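# Load yellow cells into remote channels per polarity marks

## Task

Seat both yellow cells fully in the remote's two channels, oriented as the compartment markings indicate. With the remote as it starts, the channel on the robot's right gets its cell with the yellow end pointing away from the robot, and the channel on the robot's left gets its cell with the yellow end pointing toward the robot. At the end the remote must still lie on the mat with its back facing up, the silver cells must remain on the mat, and the cover must remain off, lying on the mat label side up. Anything already correct at the start must still be correct at the end.

## Robot and tools

Robot: two 6-joint arms, left_arm and right_arm, each ending in a parallel two-finger gripper with a wrist camera (cam_left_wrist, cam_right_wrist, both 672x504 fisheye). Joint order per arm: waist, shoulder, elbow, wrist pitch, wrist yaw, wrist roll, then the gripper opening. Stated joint ranges in radians: waist -2.618 to 3.054, shoulder 0.000 to 3.142, elbow 0.000 to 3.142, wrist pitch -1.571 to 1.571, wrist yaw -1.571 to 1.571, wrist roll -2.094 to 2.094. Real ends may differ by up to 0.059 rad; a request more than 0.059 beyond a stated end (and further out than the current angle) is refused, and a joint pushed past its true end stops there with a "joint sent to its limit" note.

Frame: one scene frame for all reported positions. Origin at table height, midway between the arms; +x points out over the table, +y toward left_arm, +z up. left_arm base sits near (+0.005, +0.291, 0) m, right_arm near (+0.054, -0.371, 0) m. Arm names are not image sides. Reported hand positions and orientations may be off by a few cm, more at long reach.

Command row: every motion is given as a row of 14 plain numbers, always covering both arms: left_arm's 6 absolute joint angles (rad) and its opening, then right_arm's 6 angles and opening. These are target angles (absolute joint positions, not offsets). Opening runs from -1 (shut) to +1 (fully open, pad gap 0.094 m); between the extremes the fingers go to where grip_measured would read that value.

Tools:
- execute_actions(actions, cameras): actions is a list holding at most one item. Empty list = just observe (returns state and, by default, all images). An action item {"rows": [...], "steps": n} plays up to 15 rows, one per 1/30 s control step; missing rows repeat the last one; steps defaults to 15 and must be at least 5. A wait item {"steps": n} (up to 300) just lets time pass. cameras: list of names, ["all"], or [] for none. A refused call moves nothing.
- move(target, speed, blend, grip_force, cameras): target is one 14-number row or a list of up to 15 such rows, all absolute joint angles. Every joint moves together along a path, so the hand traces a curve and ignores obstacles and the other arm. speed is the peak rate in rad/s of whichever joint travels farthest (0.01 to 12.57, default 0.5), one value or one per target. blend (rad) rounds corners between listed targets; 0 means stop at each. grip_force is the per-pad force cap in newtons, 10 to 50, one value or one per arm; it persists, and lower values close slowly. Paths take at least 0.5 s and over 10 s are cut short. The result adds a "move:" line: done, off_target (resting more than 0.035 rad from target), moving, held or fault, plus limits=held if steps were withheld. Neither done nor off_target tells you about contact.
- wait(seconds, cameras): 0 to 10 s; the arms keep heading to the last target.
- zoom_image(camera, region): magnify [x0, y0, x1, y1] pixels (max 504x504) of the latest image from one wrist camera.
- read_manual(section): licence texts only.
Later calls in that reply apply to the next scene, whose task arrives in the result.

Timing: the scene clock runs from the first robot call, and your thinking and writing time advance it. Each action's result is captured 5 steps before it ends; those steps finish before the next command. Between commands the arms continue toward the last row until they settle. Joint targets are held within a lead of the measured angle, and an arm whose targets would jump the hand over 200 mm gets scaled back.

Results: Joint positions (rad, then finger pad gap in m) and Joint velocities per arm; "within noise" when still. end_effector_position (m) is the point between the pads, about 1 cm short of the fingertips; fingers point along the gripper's +z and open along its y. grip_measured uses the opening scale and reads slightly wide when empty and up to about 0.064 narrower than a gripped hard part. grip_effort_nm is an averaged motor effort (negative = closing), not pad force, and keeps a residual at rest. Joint torques are total drive output with per-arm offsets; the first three wrap at ±28 N m. "joint command not followed" means a clearance check altered targets. Camera calibration gives K and T_world_to_cam per camera; wrist views may lag during motion.

Gripping: squeeze builds about 1 N per 0.001 below first touch, then jumps to the force cap near 20 N; full force is roughly 50 to 64 N per pad. Close gently on fragile parts; to release, command well above grip_measured.

Avoid: dropping or flinging parts, releasing moving parts, anything leaving the table, fast impacts or hard presses on fixed or heavy items, contact or pinching between the two arms, strain on camera cables, and stalls against unreachable poses. Motors heat when holding loads, stretched out or pushing; MOTOR HOT appears at 75 °C, at 90 °C that arm folds and idles, at 100 °C it collapses. Loose objects may occasionally be nudged by outside pushes. Smooth, low-effort motion is preferred.

Each tool is called after "Request:" as name(argument=value, ...), one argument or row to a line, values as JSON.

## Session

Request:
execute_actions(
  actions=[],
)

Scene clock: 0.00 s of 4760.00 s.
left_arm: end_effector_position=(+0.2496, +0.3294, +0.2402) grip_measured=+1.000 grip_effort_nm=n/a end_effector_quat_wxyz=(+0.444, +0.041, +0.883, +0.146) | right_arm: end_effector_position=(+0.4098, -0.2967, +0.2571) grip_measured=+1.000 grip_effort_nm=n/a end_effector_quat_wxyz=(+0.594, -0.032, +0.791, +0.141)
Joint positions: left_arm=[-0.047 0.667 0.838 -0.789 -0.237 0.198 0.094] | right_arm=[0.099 0.964 0.667 0.037 -0.129 0.159 0.094]
Joint velocities: within noise
Joint torques (N m): no reading
Motor temperatures (°C): left_arm=[25 25 32 26 23 23 28] | right_arm=[27 23 29 27 24 25 23]
Heat: left arm: 32 °C; right arm: 29 °C.

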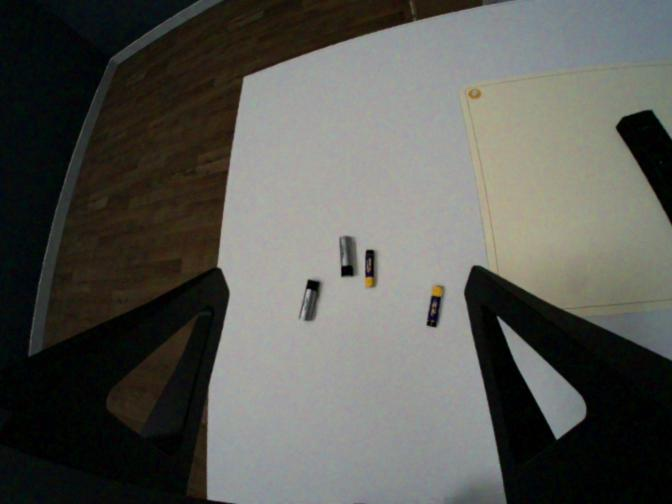

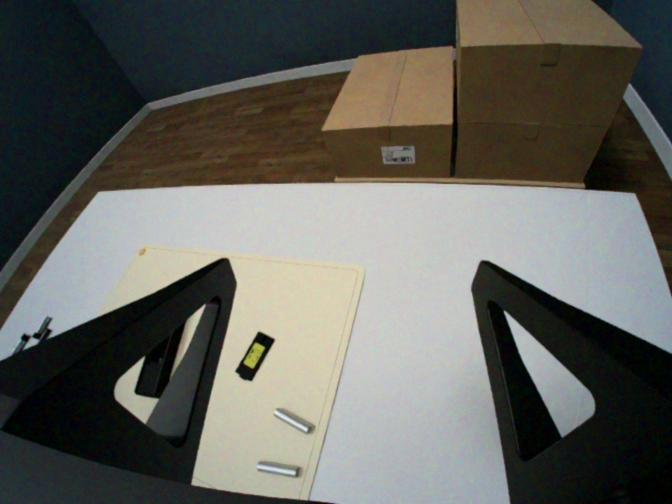

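Request:
zoom_image(
  camera="cam_left_wrist",
  region=[280, 210, 480, 360],
)

Request:
zoom_image(
  camera="cam_right_wrist",
  region=[80, 240, 380, 504],
)

Request:
zoom_image(
  camera="cam_left_wrist",
  region=[552, 60, 672, 260],
)

Scaled by 2.520 from the camera's 672x504 image, which has a finer 960x720 frame.

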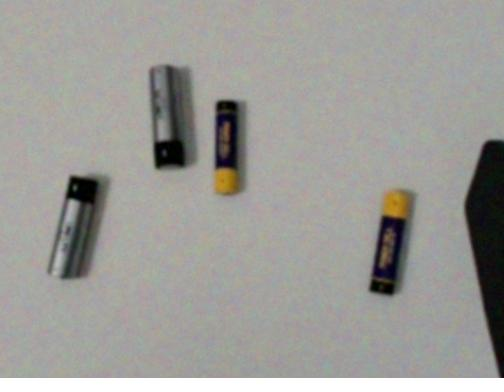

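Scaled by 1.680 from the camera's 672x504 image, which has a finer 960x720 frame.

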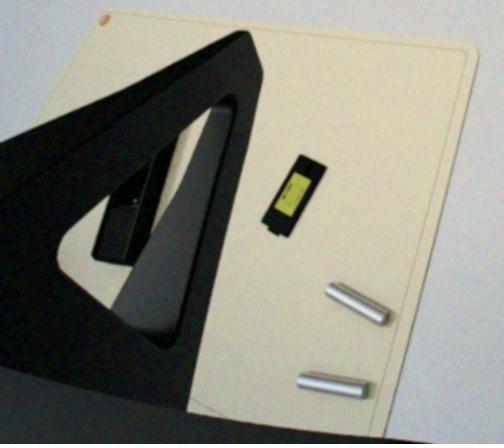

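Scaled by 2.520 from the camera's 672x504 image, which has a finer 960x720 frame.

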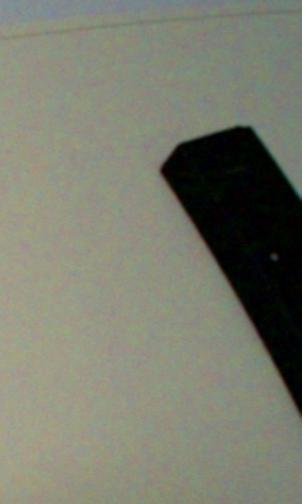

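Request:
move(
  target=[-0.602,2.088,1.8855,-1.047,0,-0.574,1,0.099,0.964,0.667,0.037,-0.129,0.159,1],
  speed=1.0,
  cameras=["cam_left_wrist"],
)

Request:
zoom_image(
  camera="cam_left_wrist",
  region=[200, 60, 500, 460],
)

Scene clock: 3.90 s of 4760.00 s.
left_arm: end_effector_position=(+0.4067, +0.0317, +0.1176) grip_measured=+1.000 grip_effort_nm=0.00 end_effector_quat_wxyz=(+0.134, +0.004, +0.987, -0.083) | right_arm: end_effector_position=(+0.4098, -0.2967, +0.2571) grip_measured=+1.000 grip_effort_nm=-0.01 end_effector_quat_wxyz=(+0.594, -0.032, +0.791, +0.141)
Joint positions: left_arm=[-0.605 2.076 1.86 -1.037 -0.005 -0.567 0.094] | right_arm=[0.099 0.964 0.667 0.037 -0.129 0.159 0.094]
Joint torques (N m): left_arm=[0.24 -10.43 10.55 0.79 0.06 -0.06] | right_arm=[0.06 -2.25 7.49 2.19 -0.01 0.04]
Heat: left arm: 33 °C; right arm: 30 °C.
Kept back: nothing.
move: done
camera_calibration:
cam_left_wrist: T_world_to_cam=[[-0.0554997, -0.990929, 0.122391, 0.0412546], [-0.928914, 0.0961921, 0.357584, 0.348229], [-0.366114, -0.0938448, -0.925826, 0.362909], [0, 0, 0, 1]] pos_world=[0.45863, 0.0414407, 0.206421]
Images, in order (width x height): cam_left_wrist 672x504.

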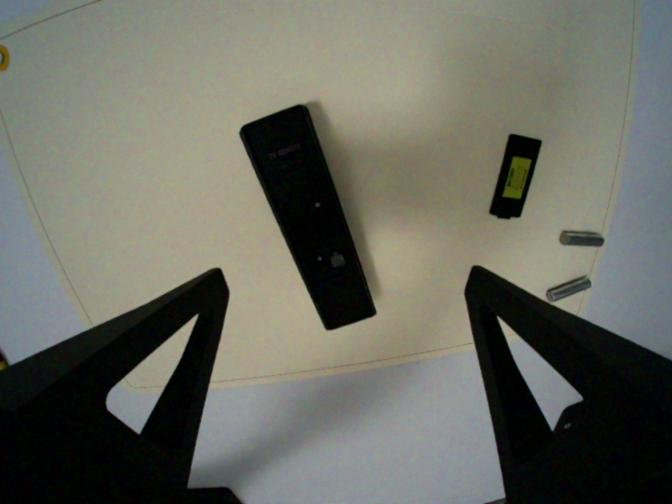

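Scaled by 1.260 from the camera's 672x504 image, which has a finer 960x720 frame.

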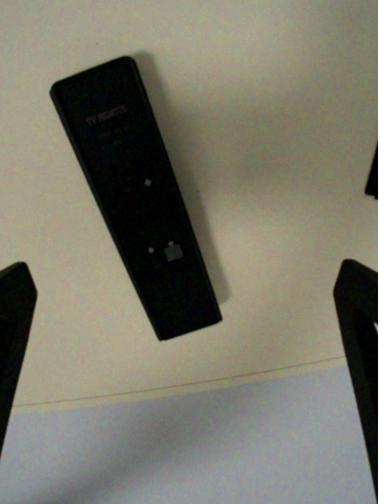

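Request:
zoom_image(
  camera="cam_left_wrist",
  region=[230, 90, 390, 220],
)

Request:
zoom_image(
  camera="cam_left_wrist",
  region=[270, 180, 400, 340],
)

Scaled by 3.150 from the camera's 672x504 image, which has a finer 960x720 frame.

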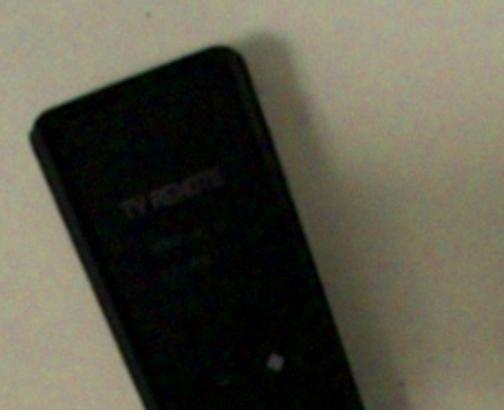

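Scaled by 3.150 from the camera's 672x504 image, which has a finer 960x720 frame.

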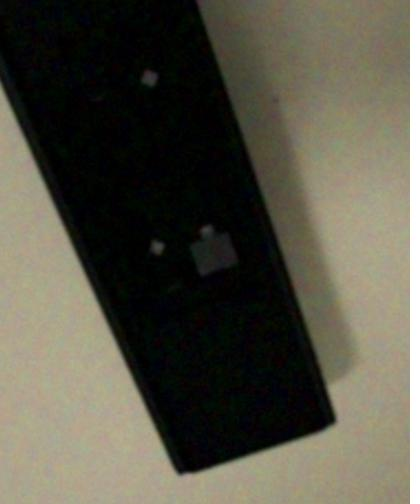

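Request:
move(
  target=[-0.676,2.006,1.552,-0.896,0,-0.918,1,0.099,0.964,0.667,0.037,-0.129,0.159,1],
  speed=0.8,
  cameras=["cam_left_wrist"],
)

Request:
zoom_image(
  camera="cam_left_wrist",
  region=[240, 120, 440, 330],
)

Scene clock: 7.83 s of 4760.00 s.
left_arm: end_effector_position=(+0.3481, +0.0325, +0.0475) grip_measured=+1.000 grip_effort_nm=0.00 end_effector_quat_wxyz=(+0.064, -0.131, +0.987, -0.064) | right_arm: end_effector_position=(+0.4098, -0.2967, +0.2571) grip_measured=+1.000 grip_effort_nm=-0.01 end_effector_quat_wxyz=(+0.594, -0.032, +0.791, +0.141)
Joint positions: left_arm=[-0.675 2.04 1.559 -0.908 0.001 -0.91 0.094] | right_arm=[0.099 0.964 0.667 0.037 -0.129 0.159 0.094]
Joint torques (N m): left_arm=[-0.1 -14 6.9 0.78 0 -0.05] | right_arm=[0.05 -2.25 7.5 2.19 -0.02 0.04]
Heat: left arm: 33 °C; right arm: 31 °C.
Kept back: nothing.
move: done
camera_calibration:
cam_left_wrist: T_world_to_cam=[[0.221418, -0.969386, 0.106138, -0.0489121], [-0.853117, -0.139828, 0.502632, 0.293147], [-0.472404, -0.20184, -0.85796, 0.313814], [0, 0, 0, 1]] pos_world=[0.409166, 0.0569159, 0.127086]
Images, in order (width x height): cam_left_wrist 672x504.

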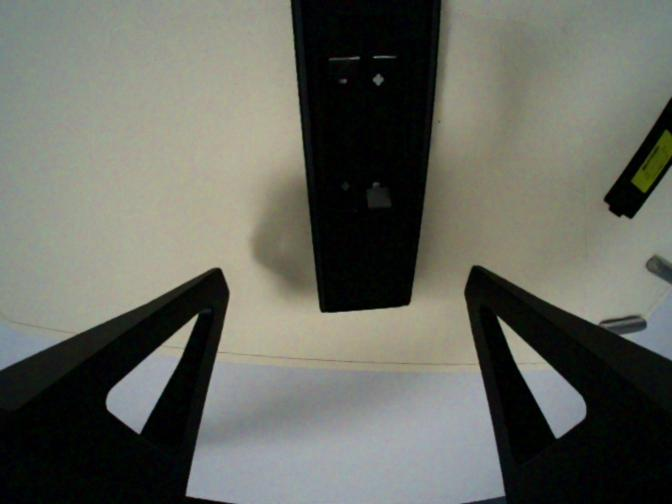

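Scaled by 2.400 from the camera's 672x504 image, which has a finer 960x720 frame.

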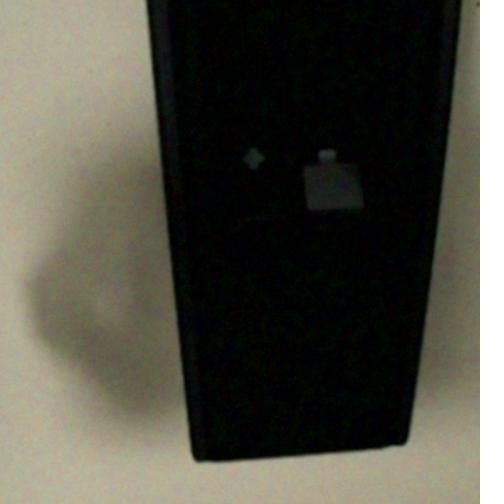

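Request:
zoom_image(
  camera="cam_left_wrist",
  region=[300, 30, 450, 230],
)

Request:
zoom_image(
  camera="cam_left_wrist",
  region=[310, 40, 430, 110],
)

Request:
zoom_image(
  camera="cam_left_wrist",
  region=[310, 160, 430, 230],
)

Scaled by 2.520 from the camera's 672x504 image, which has a finer 960x720 frame.

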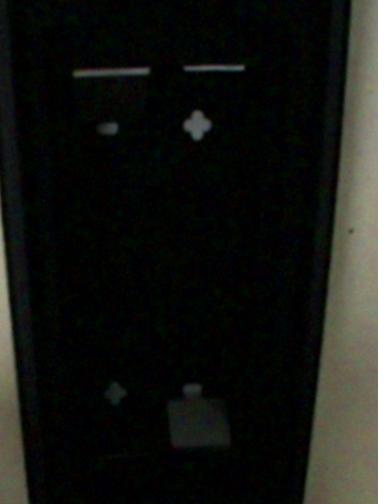

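Scaled by 4.200 from the camera's 672x504 image, which has a finer 960x720 frame.

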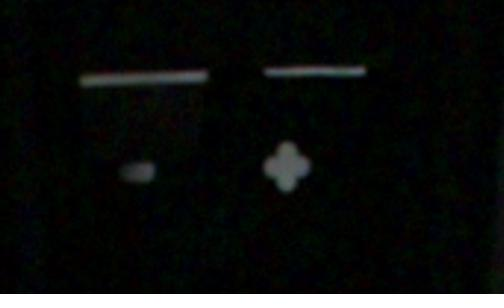

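Scaled by 4.200 from the camera's 672x504 image, which has a finer 960x720 frame.

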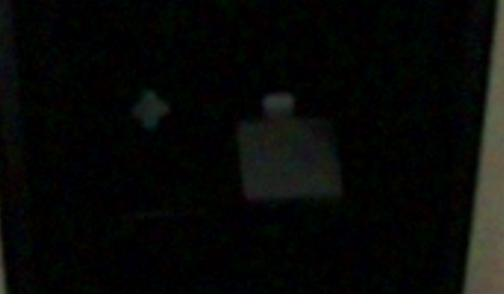

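Request:
move(
  target=[0.133,1.679,1.3175,-1.209,0,0.161,1,0.099,0.964,0.667,0.037,-0.129,0.159,1],
  speed=1.0,
  cameras=["cam_left_wrist"],
)

Request:
zoom_image(
  camera="cam_left_wrist",
  region=[220, 150, 470, 350],
)

Scene clock: 11.60 s of 4760.00 s.
left_arm: end_effector_position=(+0.3046, +0.3404, +0.0956) grip_measured=+1.000 grip_effort_nm=0.00 end_effector_quat_wxyz=(-0.003, -0.004, +1.000, +0.000) | right_arm: end_effector_position=(+0.4098, -0.2967, +0.2571) grip_measured=+1.000 grip_effort_nm=-0.01 end_effector_quat_wxyz=(+0.594, -0.032, +0.791, +0.141)
Joint positions: left_arm=[0.132 1.705 1.33 -1.201 -0.001 0.153 0.094] | right_arm=[0.099 0.964 0.667 0.037 -0.129 0.159 0.094]
Joint torques (N m): left_arm=[0.03 -9.98 6.05 0.19 0 0.09] | right_arm=[0.06 -2.25 7.5 2.19 -0.02 0.04]
Motor temperatures (°C): left_arm=[25 26 34 27 23 23 28] | right_arm=[27 23 32 32 24 25 23]
Heat: left arm: 34 °C; right arm: 32 °C.
Kept back: nothing.
move: done
camera_calibration:
cam_left_wrist: T_world_to_cam=[[-0.0265252, -0.999101, -0.0330808, 0.352978], [-0.795611, 0.00106406, 0.605807, 0.199563], [-0.605227, 0.0423886, -0.794923, 0.347976], [0, 0, 0, 1]] pos_world=[0.378742, 0.337698, 0.167394]
Images, in order (width x height): cam_left_wrist 672x504.

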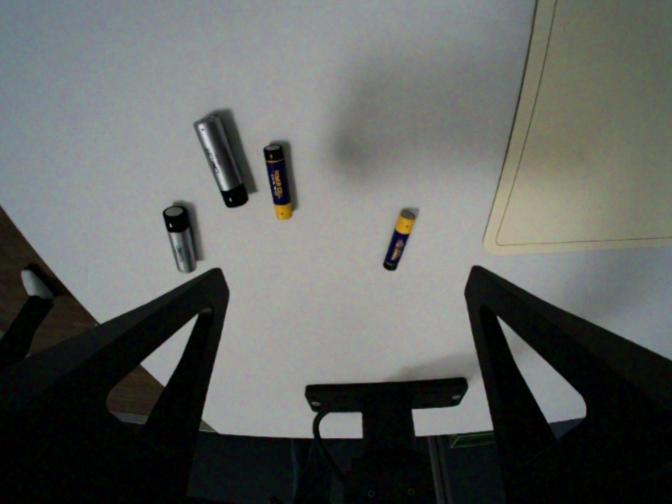

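Scaled by 2.016 from the camera's 672x504 image, which has a finer 960x720 frame.

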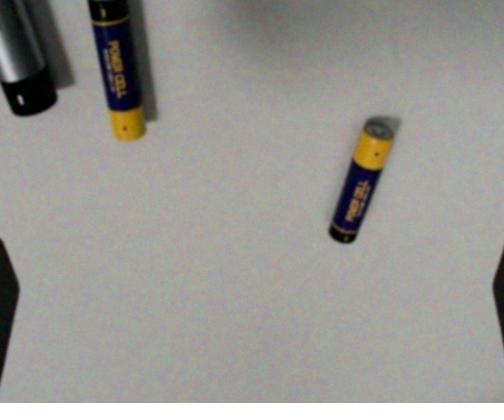

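Request:
move(
  target=[
    [0.0147,1.54,1.0245,-1.049,0,0.206,-0.3,0.099,0.964,0.667,0.037,-0.129,0.159,1],
    [0.0147,1.61,0.9025,-0.858,0,0.206,-0.3,0.099,0.964,0.667,0.037,-0.129,0.159,1],
  ],
  speed=[0.8,0.3],
  blend=0.03,
  cameras=["cam_left_wrist"],
)

Request:
zoom_image(
  camera="cam_left_wrist",
  region=[240, 180, 460, 350],
)

Scene clock: 13.97 s of 4760.00 s.
left_arm: end_effector_position=(+0.2618, +0.3043, +0.0232) grip_measured=-0.297 grip_effort_nm=-0.14 end_effector_quat_wxyz=(+0.005, +0.075, +0.997, +0.002) | right_arm: end_effector_position=(+0.4098, -0.2967, +0.2571) grip_measured=+1.000 grip_effort_nm=-0.01 end_effector_quat_wxyz=(+0.594, -0.032, +0.791, +0.141)
Joint positions: left_arm=[0.02 1.598 0.912 -0.874 -0.002 0.198 0.033] | right_arm=[0.099 0.964 0.667 0.037 -0.129 0.159 0.094]
Joint torques (N m): left_arm=[-0.35 -4.75 5.79 0.46 0.03 0.11] | right_arm=[0.06 -2.25 7.5 2.19 -0.02 0.04]
Heat: left arm: 33 °C; right arm: 32 °C.
Kept back: nothing.
move: done
camera_calibration:
cam_left_wrist: T_world_to_cam=[[-0.182746, -0.982438, -0.037678, 0.349443], [-0.79531, 0.12519, 0.593135, 0.171826], [-0.578001, 0.138359, -0.804221, 0.229879], [0, 0, 0, 1]] pos_world=[0.333384, 0.289989, 0.0961242]
Images, in order (width x height): cam_left_wrist 672x504.

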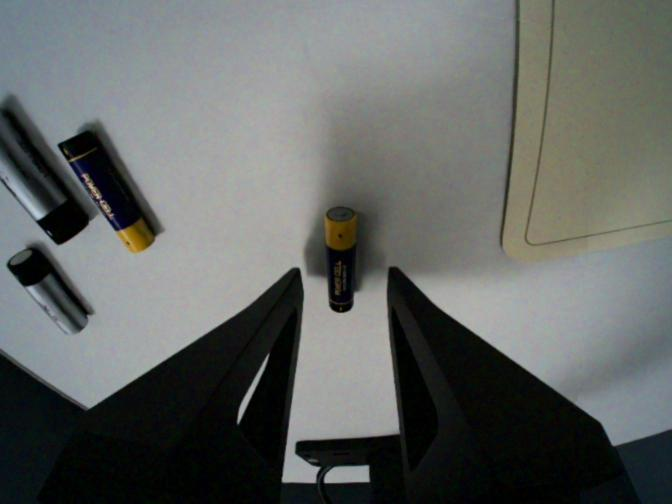

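Scaled by 2.291 from the camera's 672x504 image, which has a finer 960x720 frame.

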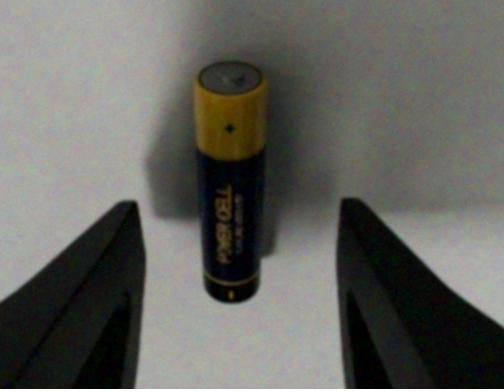

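Request:
move(
  target=[0.0155,1.652,0.8975,-0.8215,0,0.212,-0.3,0.099,0.964,0.667,0.037,-0.129,0.159,1],
  speed=0.2,
)

Scene clock: 15.00 s of 4760.00 s.
left_arm: end_effector_position=(+0.2643, +0.3047, +0.0159) grip_measured=-0.297 grip_effort_nm=-0.14 end_effector_quat_wxyz=(+0.001, +0.077, +0.997, +0.002) | right_arm: end_effector_position=(+0.4098, -0.2967, +0.2571) grip_measured=+1.000 grip_effort_nm=-0.01 end_effector_quat_wxyz=(+0.594, -0.032, +0.791, +0.141)
Joint positions: left_arm=[0.02 1.628 0.912 -0.852 -0.003 0.203 0.033] | right_arm=[0.099 0.964 0.667 0.037 -0.129 0.159 0.094]
Joint torques (N m): left_arm=[-0.35 -4.05 5.23 0.6 0 0.11] | right_arm=[0.06 -2.25 7.49 2.19 -0.02 0.04]
Heat: left arm: 33 °C; right arm: 33 °C.
Kept back: nothing.
move: done

Request:
move(
  target=[0.0155,1.672,0.8975,-0.812,0,0.212,-0.3,0.099,0.964,0.667,0.037,-0.129,0.159,1],
  speed=0.2,
  cameras=["cam_left_wrist"],
)

Request:
zoom_image(
  camera="cam_left_wrist",
  region=[240, 180, 460, 350],
)

Scene clock: 15.93 s of 4760.00 s.
left_arm: end_effector_position=(+0.2641, +0.3049, +0.0156) grip_measured=-0.297 grip_effort_nm=-0.14 end_effector_quat_wxyz=(+0.000, +0.077, +0.997, +0.002) | right_arm: end_effector_position=(+0.4098, -0.2967, +0.2571) grip_measured=+1.000 grip_effort_nm=-0.01 end_effector_quat_wxyz=(+0.594, -0.032, +0.791, +0.141)
Joint positions: left_arm=[0.02 1.63 0.912 -0.852 -0.004 0.203 0.033] | right_arm=[0.099 0.964 0.667 0.037 -0.129 0.159 0.094]
Joint torques (N m): left_arm=[-0.38 -2.43 5.23 0.72 0.05 0.12] | right_arm=[0.05 -2.25 7.49 2.19 -0.02 0.04]
Heat: left arm: 33 °C; right arm: 33 °C.
Kept back: nothing.
move: off_target (left_arm); left_arm: the shoulder is farthest, 0.042 rad from its target
camera_calibration:
cam_left_wrist: T_world_to_cam=[[-0.187647, -0.981514, -0.0376797, 0.351049], [-0.788766, 0.127715, 0.60128, 0.175514], [-0.585352, 0.142549, -0.79815, 0.22566], [0, 0, 0, 1]] pos_world=[0.336403, 0.289977, 0.0878047]
Images, in order (width x height): cam_left_wrist 672x504.

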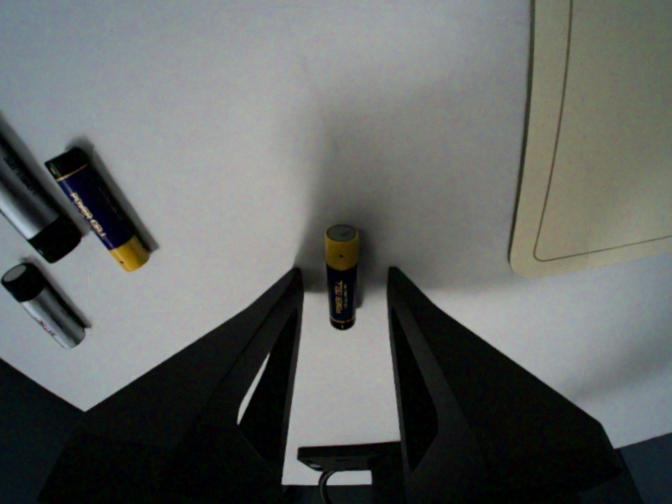

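Scaled by 2.291 from the camera's 672x504 image, which has a finer 960x720 frame.

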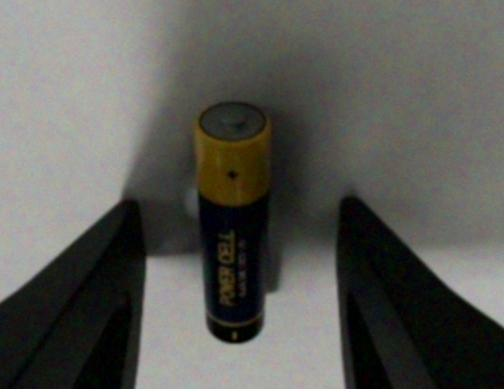

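Request:
move(
  target=[
    [0.0155,1.64,0.8975,-0.83,0,0.212,-0.3,0.099,0.964,0.667,0.037,-0.129,0.159,1],
    [0.0155,1.64,0.8975,-0.83,0,0.212,-0.84,0.099,0.964,0.667,0.037,-0.129,0.159,1],
  ],
  speed=0.3,
  grip_force=25,
  cameras=["cam_left_wrist"],
)

Request:
zoom_image(
  camera="cam_left_wrist",
  region=[240, 180, 460, 350],
)

Scene clock: 18.93 s of 4760.00 s.
left_arm: end_effector_position=(+0.2646, +0.3065, +0.0156) grip_measured=-0.774 grip_effort_nm=-0.49 end_effector_quat_wxyz=(+0.001, +0.078, +0.997, +0.007) | right_arm: end_effector_position=(+0.4098, -0.2967, +0.2571) grip_measured=+1.000 grip_effort_nm=-0.01 end_effector_quat_wxyz=(+0.594, -0.032, +0.791, +0.141)
Joint positions: left_arm=[0.02 1.63 0.912 -0.849 -0.013 0.204 0.011] | right_arm=[0.099 0.964 0.667 0.037 -0.129 0.159 0.094]
Joint torques (N m): left_arm=[-0.39 -5.26 5.2 0.49 0.12 0.09] | right_arm=[0.05 -2.25 7.5 2.19 -0.02 0.04]
Heat: left arm: 33 °C; right arm: 34 °C.
Kept back: nothing.
grip_force (N): 25, 25
move: done
camera_calibration:
cam_left_wrist: T_world_to_cam=[[-0.189022, -0.980861, -0.0467106, 0.353053], [-0.789681, 0.123561, 0.600947, 0.177259], [-0.583674, 0.150479, -0.797923, 0.222875], [0, 0, 0, 1]] pos_world=[0.336799, 0.290856, 0.0878052]
Images, in order (width x height): cam_left_wrist 672x504.

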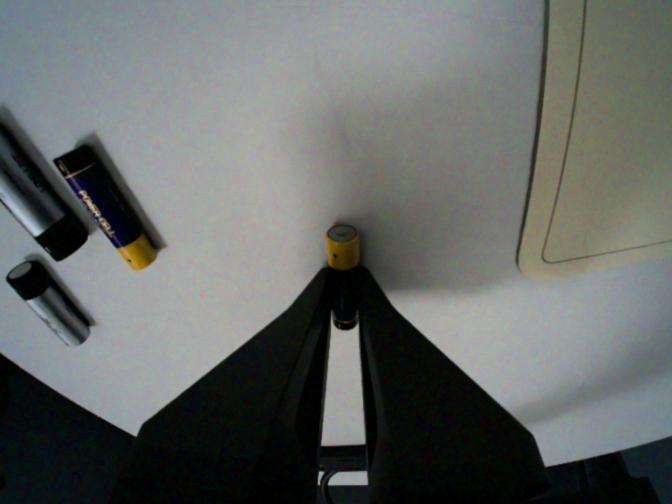

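Scaled by 2.291 from the camera's 672x504 image, which has a finer 960x720 frame.

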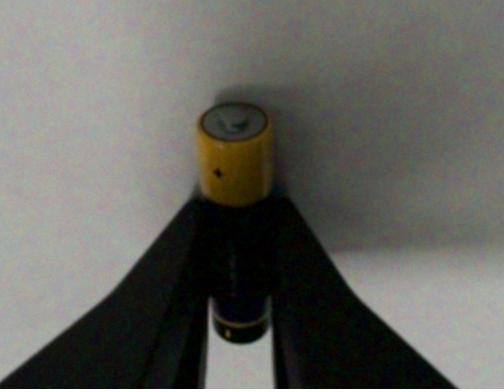

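Request:
move(
  target=[
    [0.02,1.54,1.05,-1.06,0,0.206,-0.84,0.099,0.964,0.667,0.037,-0.129,0.159,1],
    [-0.6226,2.465,2.365,-1.47,0,-0.855,-0.84,0.099,0.964,0.667,0.037,-0.129,0.159,1],
  ],
  speed=[0.5,0.8],
  blend=0.1,
  cameras=["cam_left_wrist"],
)

Request:
zoom_image(
  camera="cam_left_wrist",
  region=[240, 130, 450, 340],
)

Scene clock: 22.50 s of 4760.00 s.
left_arm: end_effector_position=(+0.3967, +0.0235, +0.0741) grip_measured=-0.776 grip_effort_nm=-0.56 end_effector_quat_wxyz=(+0.004, -0.123, +0.992, -0.005) | right_arm: end_effector_position=(+0.4098, -0.2967, +0.2571) grip_measured=+1.000 grip_effort_nm=-0.01 end_effector_quat_wxyz=(+0.594, -0.032, +0.791, +0.141)
Joint positions: left_arm=[-0.628 2.439 2.339 -1.458 0.002 -0.846 0.011] | right_arm=[0.099 0.964 0.667 0.037 -0.129 0.159 0.094]
Joint torques (N m): left_arm=[0.44 -11.26 9.87 0.2 -0.03 -0.08] | right_arm=[0.06 -2.25 7.49 2.19 -0.01 0.04]
Heat: left arm: 34 °C; right arm: 34 °C.
Kept back: nothing.
grip_force (N): 25, 25
move: done
camera_calibration:
cam_left_wrist: T_world_to_cam=[[0.210544, -0.97732, -0.0227201, -0.0571637], [-0.782168, -0.182353, 0.595786, 0.285831], [-0.586417, -0.107668, -0.802822, 0.396739], [0, 0, 0, 1]] pos_world=[0.468258, 0.0389712, 0.146918]
Images, in order (width x height): cam_left_wrist 672x504.

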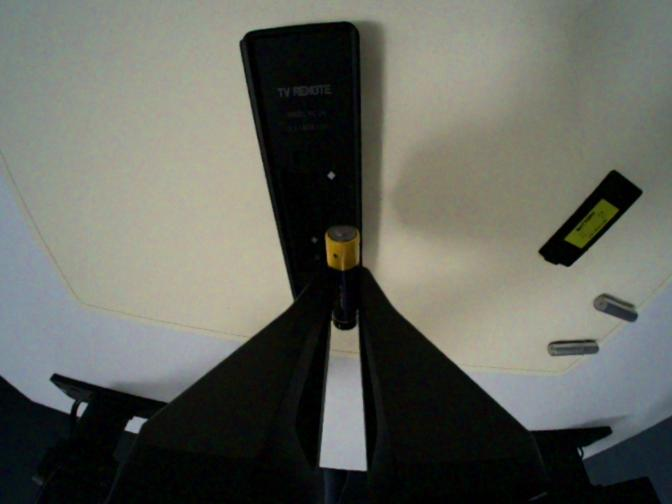

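Scaled by 2.400 from the camera's 672x504 image, which has a finer 960x720 frame.

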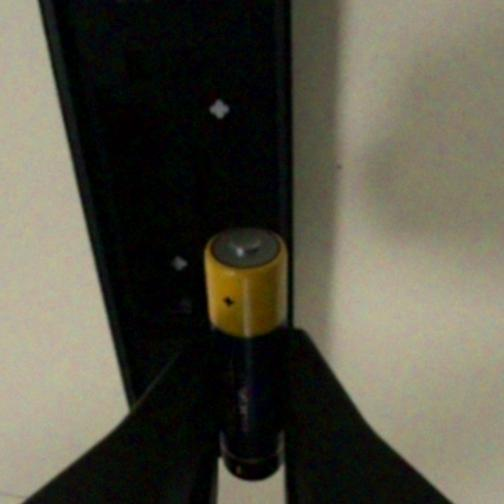

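Request:
move(
  target=[-0.612,2.467,2.222,-1.352,0,-0.855,-0.84,0.099,0.964,0.667,0.037,-0.129,0.159,1],
  speed=0.4,
  cameras=["cam_left_wrist"],
)

Request:
zoom_image(
  camera="cam_left_wrist",
  region=[240, 130, 450, 340],
)

Scene clock: 24.87 s of 4760.00 s.
left_arm: end_effector_position=(+0.3986, +0.0281, +0.0457) grip_measured=-0.776 grip_effort_nm=-0.56 end_effector_quat_wxyz=(-0.002, -0.128, +0.992, +0.000) | right_arm: end_effector_position=(+0.4098, -0.2967, +0.2571) grip_measured=+1.000 grip_effort_nm=-0.01 end_effector_quat_wxyz=(+0.594, -0.032, +0.791, +0.141)
Joint positions: left_arm=[-0.618 2.442 2.231 -1.363 0.002 -0.847 0.011] | right_arm=[0.099 0.964 0.667 0.037 -0.129 0.159 0.094]
Joint torques (N m): left_arm=[0.53 -11.48 6.39 0.36 -0.02 -0.07] | right_arm=[0.05 -2.25 7.5 2.19 -0.02 0.04]
Heat: left arm: 34 °C; right arm: 35 °C.
Kept back: nothing.
grip_force (N): 25, 25
move: done
camera_calibration:
cam_left_wrist: T_world_to_cam=[[0.220987, -0.97468, -0.03411, -0.0573999], [-0.772254, -0.196238, 0.604247, 0.301187], [-0.595641, -0.107189, -0.796067, 0.378921], [0, 0, 0, 1]] pos_world=[0.470979, 0.0437742, 0.117697]
Images, in order (width x height): cam_left_wrist 672x504.

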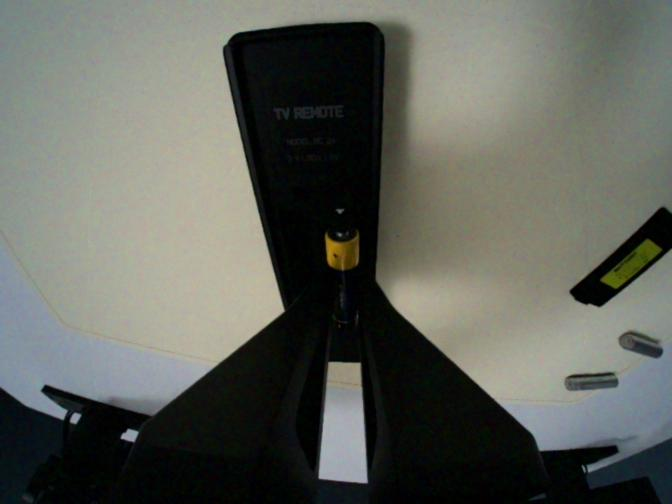

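Scaled by 2.400 from the camera's 672x504 image, which has a finer 960x720 frame.

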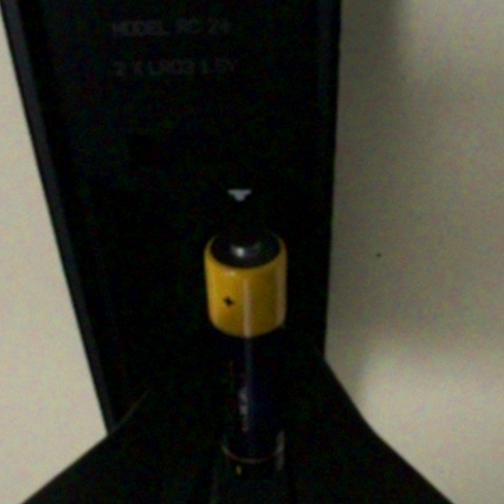

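Request:
move(
  target=[-0.609,2.465,2.18,-1.31,0,-0.87,-0.84,0.099,0.964,0.667,0.037,-0.129,0.159,1],
  speed=0.2,
  cameras=["cam_left_wrist"],
)

Request:
zoom_image(
  camera="cam_left_wrist",
  region=[270, 160, 420, 340],
)

Scene clock: 26.80 s of 4760.00 s.
left_arm: end_effector_position=(+0.3983, +0.0293, +0.0394) grip_measured=-0.776 grip_effort_nm=-0.56 end_effector_quat_wxyz=(-0.003, -0.136, +0.991, +0.001) | right_arm: end_effector_position=(+0.4098, -0.2967, +0.2571) grip_measured=+1.000 grip_effort_nm=-0.01 end_effector_quat_wxyz=(+0.594, -0.032, +0.791, +0.141)
Joint positions: left_arm=[-0.616 2.442 2.206 -1.342 0.003 -0.86 0.011] | right_arm=[0.099 0.964 0.667 0.037 -0.129 0.159 0.094]
Joint torques (N m): left_arm=[0.54 -11.6 4.86 0.6 -0.04 -0.08] | right_arm=[0.06 -2.26 7.5 2.19 -0.02 0.04]
Heat: left arm: 34 °C; right arm: 35 °C.
Kept back: nothing.
grip_force (N): 25, 25
move: done
camera_calibration:
cam_left_wrist: T_world_to_cam=[[0.23578, -0.971104, -0.036953, -0.0622988], [-0.766902, -0.209286, 0.606679, 0.303174], [-0.596882, -0.114704, -0.794087, 0.374421], [0, 0, 0, 1]] pos_world=[0.470679, 0.045899, 0.111092]
Images, in order (width x height): cam_left_wrist 672x504.

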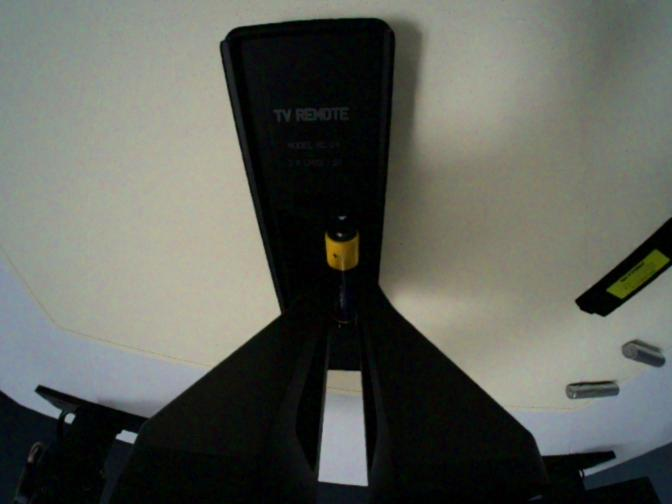

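Scaled by 2.800 from the camera's 672x504 image, which has a finer 960x720 frame.

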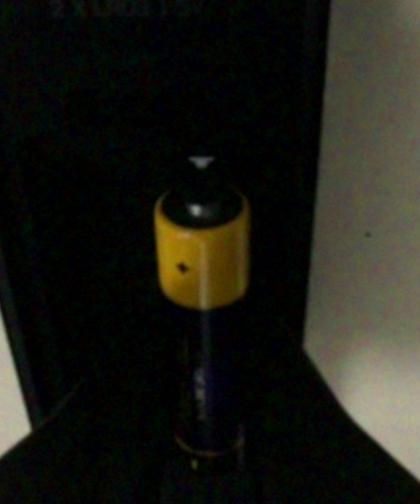

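Request:
move(
  target=[-0.609,2.468,2.144,-1.273,0,-0.87,-0.84,0.099,0.964,0.667,0.037,-0.129,0.159,1],
  speed=0.2,
  cameras=["cam_left_wrist"],
)

Request:
zoom_image(
  camera="cam_left_wrist",
  region=[270, 160, 420, 340],
)

Scene clock: 27.80 s of 4760.00 s.
left_arm: end_effector_position=(+0.3981, +0.0292, +0.0383) grip_measured=-0.776 grip_effort_nm=-0.56 end_effector_quat_wxyz=(-0.002, -0.136, +0.991, -0.001) | right_arm: end_effector_position=(+0.4098, -0.2967, +0.2571) grip_measured=+1.000 grip_effort_nm=-0.01 end_effector_quat_wxyz=(+0.594, -0.032, +0.791, +0.141)
Joint positions: left_arm=[-0.616 2.434 2.188 -1.327 0.004 -0.861 0.011] | right_arm=[0.099 0.964 0.667 0.037 -0.129 0.159 0.094]
Joint torques (N m): left_arm=[0.55 -10.59 3.12 0.84 -0.03 -0.1] | right_arm=[0.06 -2.26 7.5 2.19 -0.02 0.04]
Heat: left arm: 34 °C; right arm: 35 °C.
Kept back: nothing.
grip_force (N): 25, 25
move: off_target (left_arm); left_arm: the wrist pitch is farthest, 0.054 rad from its target
camera_calibration:
cam_left_wrist: T_world_to_cam=[[0.236573, -0.971068, -0.0325717, -0.0628669], [-0.768907, -0.207605, 0.604717, 0.304452], [-0.593983, -0.118015, -0.795774, 0.372407], [0, 0, 0, 1]] pos_world=[0.470171, 0.0461075, 0.110196]
Images, in order (width x height): cam_left_wrist 672x504.

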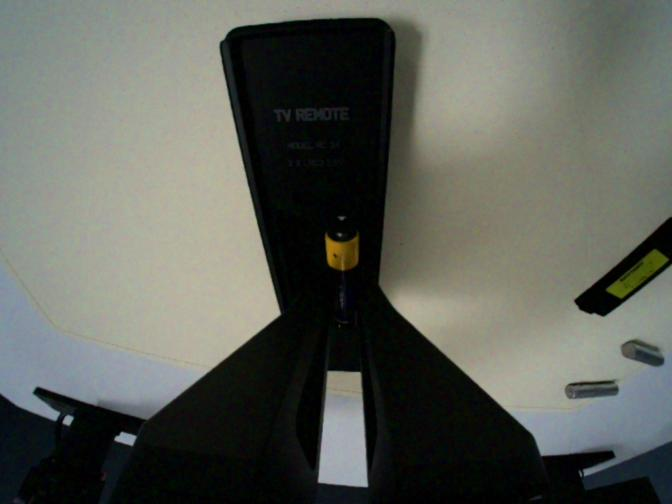

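Scaled by 2.800 from the camera's 672x504 image, which has a finer 960x720 frame.

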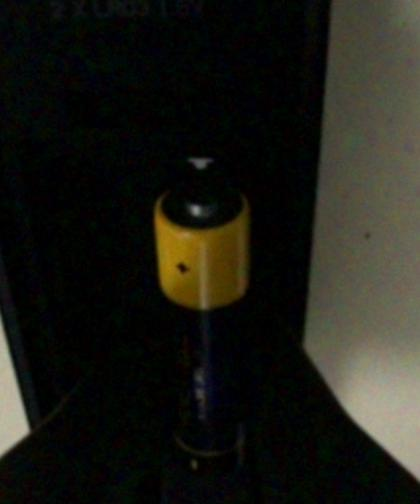

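Request:
move(
  target=[
    [-0.609,2.46,2.175,-1.31,0,-0.87,-0.84,0.099,0.964,0.667,0.037,-0.129,0.159,1],
    [-0.609,2.46,2.175,-1.31,0,-0.87,-0.7,0.099,0.964,0.667,0.037,-0.129,0.159,1],
  ],
  speed=0.2,
  cameras=["cam_left_wrist"],
)

Request:
zoom_image(
  camera="cam_left_wrist",
  region=[270, 160, 420, 340],
)

Scene clock: 29.27 s of 4760.00 s.
left_arm: end_effector_position=(+0.3974, +0.0301, +0.0385) grip_measured=-0.703 grip_effort_nm=0.17 end_effector_quat_wxyz=(-0.004, -0.137, +0.991, +0.000) | right_arm: end_effector_position=(+0.4098, -0.2967, +0.2571) grip_measured=+1.000 grip_effort_nm=-0.01 end_effector_quat_wxyz=(+0.594, -0.032, +0.791, +0.141)
Joint positions: left_arm=[-0.615 2.434 2.188 -1.332 0.006 -0.861 0.014] | right_arm=[0.099 0.964 0.667 0.037 -0.129 0.159 0.094]
Joint torques (N m): left_arm=[0.5 -11.4 6.06 0.51 -0.05 -0.07] | right_arm=[0.06 -2.25 7.5 2.19 -0.02 0.04]
Heat: left arm: 34 °C; right arm: 35 °C.
Kept back: nothing.
grip_force (N): 25, 25
move: done
camera_calibration:
cam_left_wrist: T_world_to_cam=[[0.237921, -0.970678, -0.0343199, -0.0622646], [-0.765809, -0.209206, 0.608087, 0.302674], [-0.597437, -0.118394, -0.793128, 0.373555], [0, 0, 0, 1]] pos_world=[0.46978, 0.0471091, 0.110088]
Images, in order (width x height): cam_left_wrist 672x504.

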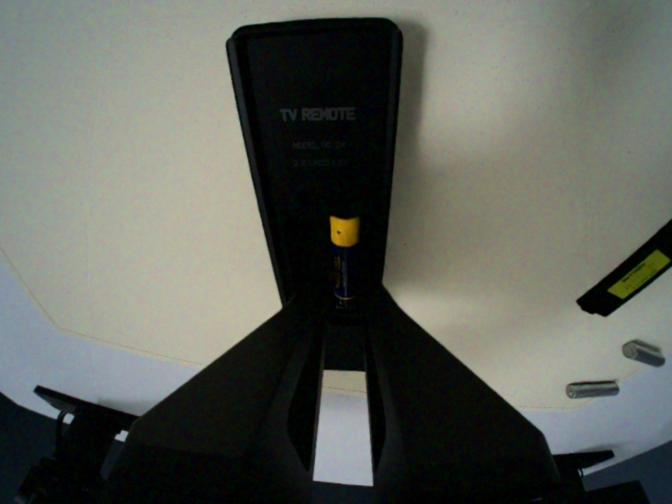

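Scaled by 2.800 from the camera's 672x504 image, which has a finer 960x720 frame.

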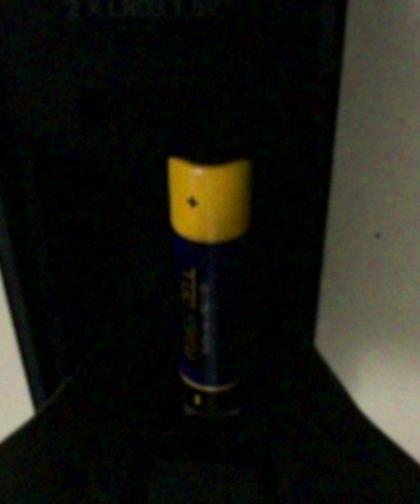

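Request:
move(
  target=[
    [-0.612,2.43,2.21,-1.36,0,-0.87,-0.6,0.099,0.964,0.667,0.037,-0.129,0.159,1],
    [-0.63,2.33,2.2,-1.38,0,-0.87,-0.6,0.099,0.964,0.667,0.037,-0.129,0.159,1],
  ],
  speed=0.3,
  blend=0.05,
  cameras=["cam_left_wrist"],
)

Request:
zoom_image(
  camera="cam_left_wrist",
  region=[270, 120, 430, 300],
)

Scene clock: 31.07 s of 4760.00 s.
left_arm: end_effector_position=(+0.3921, +0.0281, +0.0732) grip_measured=-0.603 grip_effort_nm=0.16 end_effector_quat_wxyz=(+0.013, -0.132, +0.991, -0.014) | right_arm: end_effector_position=(+0.4098, -0.2967, +0.2571) grip_measured=+1.000 grip_effort_nm=-0.01 end_effector_quat_wxyz=(+0.594, -0.032, +0.791, +0.141)
Joint positions: left_arm=[-0.625 2.359 2.194 -1.368 0.003 -0.862 0.019] | right_arm=[0.099 0.964 0.667 0.037 -0.129 0.159 0.094]
Joint torques (N m): left_arm=[-0.4 -16.06 7.91 0.23 -0.03 -0.09] | right_arm=[0.06 -2.25 7.5 2.19 -0.02 0.04]
Heat: left arm: 34 °C; right arm: 36 °C.
Kept back: nothing.
grip_force (N): 25, 25
move: done; blend cut to 0 rad at target 1
camera_calibration:
cam_left_wrist: T_world_to_cam=[[0.229072, -0.973401, -0.004146, -0.0605101], [-0.789857, -0.188364, 0.583647, 0.287752], [-0.568904, -0.130422, -0.811997, 0.38823], [0, 0, 0, 1]] pos_world=[0.46201, 0.0459356, 0.147045]
Images, in order (width x height): cam_left_wrist 672x504.

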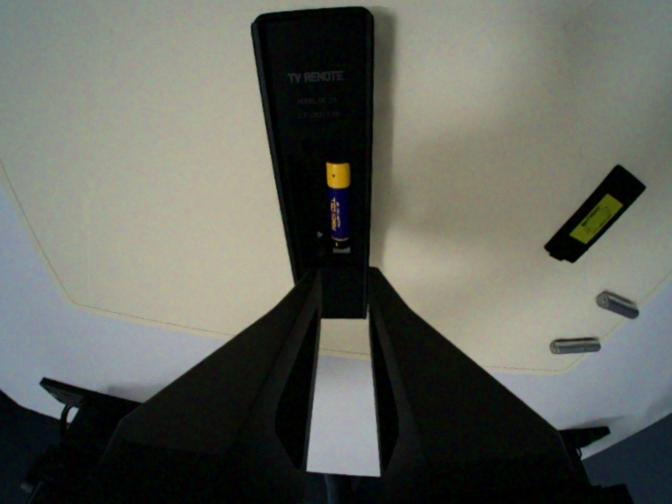

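Scaled by 2.800 from the camera's 672x504 image, which has a finer 960x720 frame.

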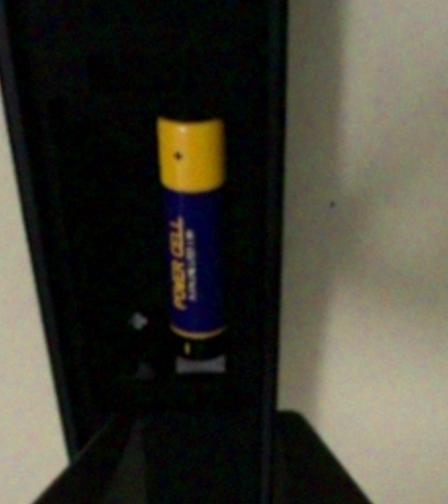

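Request:
move(
  target=[
    [-0.61,2.40,2.21,-1.36,0,-0.873,-1,0.099,0.964,0.667,0.037,-0.129,0.159,1],
    [-0.604,2.452,2.19,-1.32,0,-0.873,-1,0.099,0.964,0.667,0.037,-0.129,0.159,1],
  ],
  speed=0.2,
  blend=0.03,
  cameras=["cam_left_wrist"],
)

Request:
zoom_image(
  camera="cam_left_wrist",
  region=[270, 160, 420, 340],
)

Scene clock: 33.07 s of 4760.00 s.
left_arm: end_effector_position=(+0.4006, +0.0317, +0.0417) grip_measured=-0.989 grip_effort_nm=-0.54 end_effector_quat_wxyz=(+0.000, -0.142, +0.990, -0.003) | right_arm: end_effector_position=(+0.4098, -0.2967, +0.2571) grip_measured=+1.000 grip_effort_nm=-0.01 end_effector_quat_wxyz=(+0.594, -0.032, +0.791, +0.141)
Joint positions: left_arm=[-0.609 2.429 2.194 -1.331 0.003 -0.865 0.001] | right_arm=[0.099 0.964 0.667 0.037 -0.129 0.159 0.094]
Joint torques (N m): left_arm=[0.35 -11.55 7.01 0.4 -0.02 -0.06] | right_arm=[0.05 -2.26 7.5 2.19 -0.02 0.04]
Heat: left arm: 34 °C; right arm: 36 °C.
Kept back: nothing.
grip_force (N): 25, 25
move: done; blend cut to 0.026 rad at target 1
camera_calibration:
cam_left_wrist: T_world_to_cam=[[0.24756, -0.968459, -0.0283134, -0.0655926], [-0.769734, -0.214341, 0.601305, 0.305581], [-0.588407, -0.127065, -0.798518, 0.375081], [0, 0, 0, 1]] pos_world=[0.472155, 0.0496345, 0.113905]
Images, in order (width x height): cam_left_wrist 672x504.

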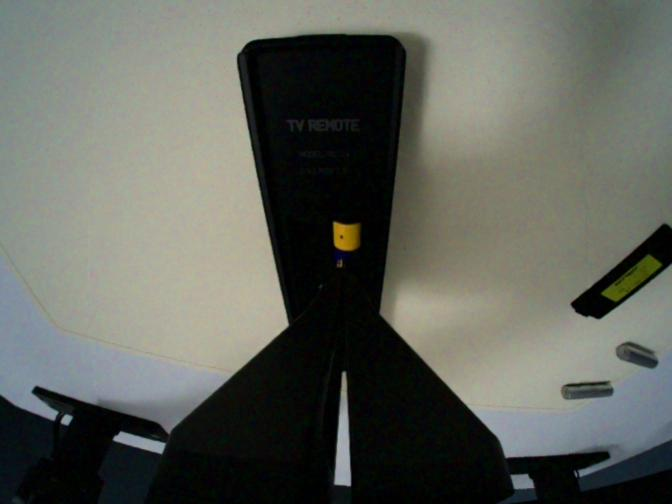

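Scaled by 2.800 from the camera's 672x504 image, which has a finer 960x720 frame.

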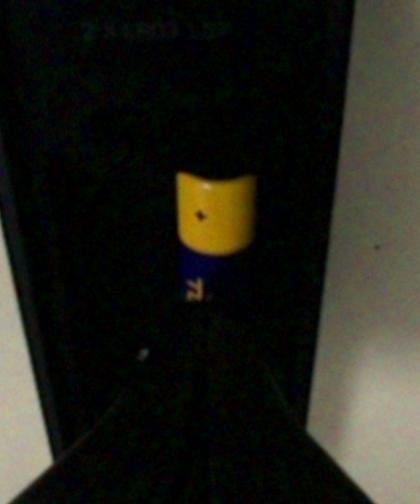

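Request:
move(
  target=[-0.607,2.475,2.185,-1.31,0,-0.873,-1,0.099,0.964,0.667,0.037,-0.129,0.159,1],
  speed=0.1,
  cameras=["cam_left_wrist"],
)

Request:
zoom_image(
  camera="cam_left_wrist",
  region=[270, 160, 420, 340],
)

Scene clock: 34.03 s of 4760.00 s.
left_arm: end_effector_position=(+0.4018, +0.0309, +0.0374) grip_measured=-0.989 grip_effort_nm=-0.56 end_effector_quat_wxyz=(+0.000, -0.142, +0.990, -0.002) | right_arm: end_effector_position=(+0.4098, -0.2967, +0.2571) grip_measured=+1.000 grip_effort_nm=-0.01 end_effector_quat_wxyz=(+0.594, -0.032, +0.791, +0.141)
Joint positions: left_arm=[-0.609 2.439 2.194 -1.322 0.003 -0.865 0.001] | right_arm=[0.099 0.964 0.667 0.037 -0.129 0.159 0.094]
Joint torques (N m): left_arm=[0.21 -10.63 6.46 0.42 -0.02 -0.09] | right_arm=[0.06 -2.25 7.5 2.19 -0.01 0.04]
Heat: left arm: 34 °C; right arm: 36 °C.
Kept back: nothing.
grip_force (N): 25, 25
move: off_target (left_arm); left_arm: the shoulder is farthest, 0.036 rad from its target
camera_calibration:
cam_left_wrist: T_world_to_cam=[[0.247467, -0.968465, -0.0288968, -0.0667042], [-0.769384, -0.21455, 0.601678, 0.308801], [-0.588904, -0.126663, -0.798216, 0.372493], [0, 0, 0, 1]] pos_world=[0.473456, 0.0488334, 0.109604]
Images, in order (width x height): cam_left_wrist 672x504.

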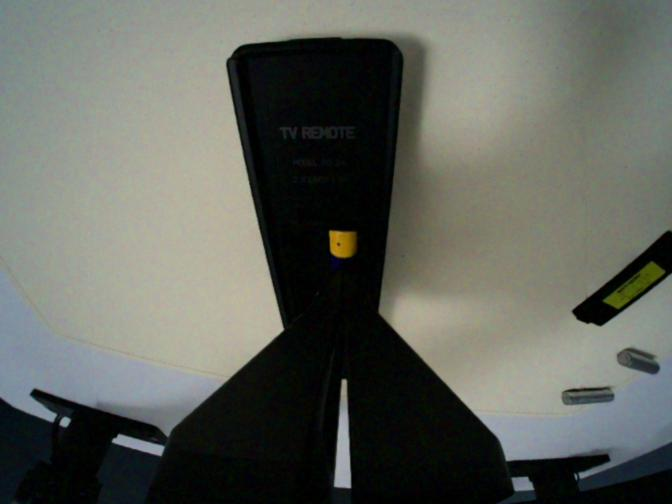

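Scaled by 2.800 from the camera's 672x504 image, which has a finer 960x720 frame.

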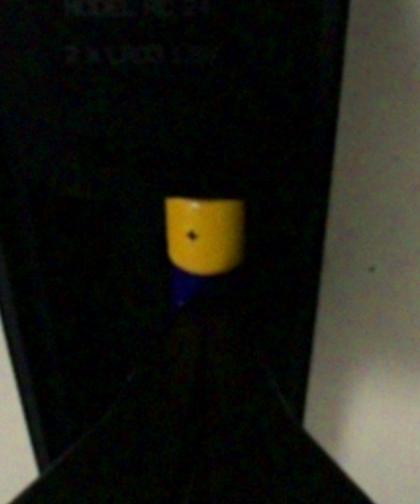

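Request:
move(
  target=[-0.609,2.515,2.185,-1.28,0,-0.873,-1,0.099,0.964,0.667,0.037,-0.129,0.159,1],
  speed=0.1,
  cameras=["cam_left_wrist"],
)

Request:
zoom_image(
  camera="cam_left_wrist",
  region=[270, 160, 420, 340],
)

Scene clock: 34.97 s of 4760.00 s.
left_arm: end_effector_position=(+0.4019, +0.0309, +0.0355) grip_measured=-0.989 grip_effort_nm=-0.56 end_effector_quat_wxyz=(-0.001, -0.142, +0.990, -0.001) | right_arm: end_effector_position=(+0.4098, -0.2967, +0.2571) grip_measured=+1.000 grip_effort_nm=-0.01 end_effector_quat_wxyz=(+0.594, -0.032, +0.791, +0.141)
Joint positions: left_arm=[-0.609 2.443 2.194 -1.321 0.003 -0.865 0.001] | right_arm=[0.099 0.964 0.667 0.037 -0.129 0.159 0.094]
Joint torques (N m): left_arm=[0.03 -7.39 6.49 0.7 -0.03 -0.08] | right_arm=[0.06 -2.25 7.5 2.19 -0.02 0.04]
Heat: left arm: 34 °C; right arm: 36 °C.
Kept back: nothing.
grip_force (N): 25, 25
move: off_target (left_arm); left_arm: the shoulder is farthest, 0.072 rad from its target
camera_calibration:
cam_left_wrist: T_world_to_cam=[[0.247431, -0.968415, -0.0308244, -0.066787], [-0.768002, -0.215423, 0.603131, 0.309351], [-0.590721, -0.12556, -0.797046, 0.37167], [0, 0, 0, 1]] pos_world=[0.473661, 0.0486307, 0.1076]
Images, in order (width x height): cam_left_wrist 672x504.

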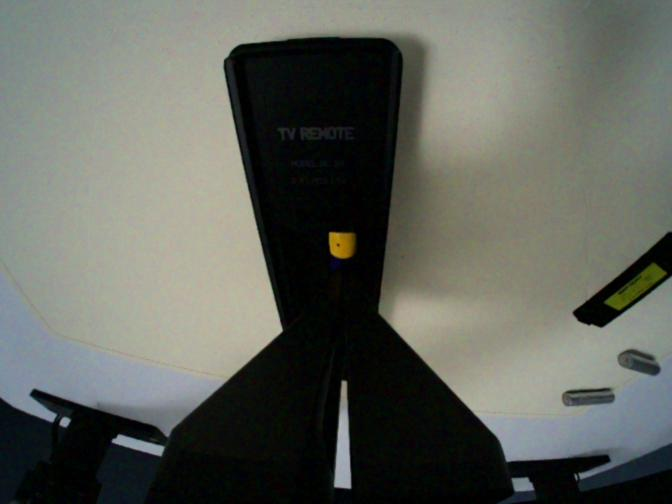

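Scaled by 2.800 from the camera's 672x504 image, which has a finer 960x720 frame.

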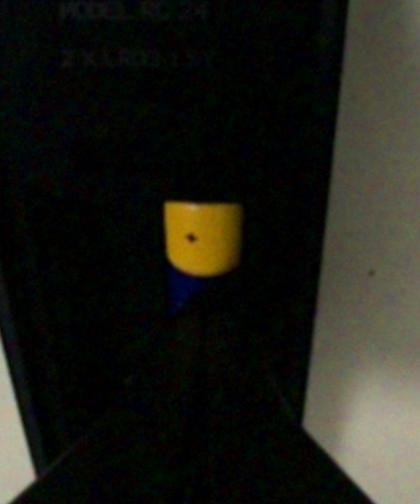

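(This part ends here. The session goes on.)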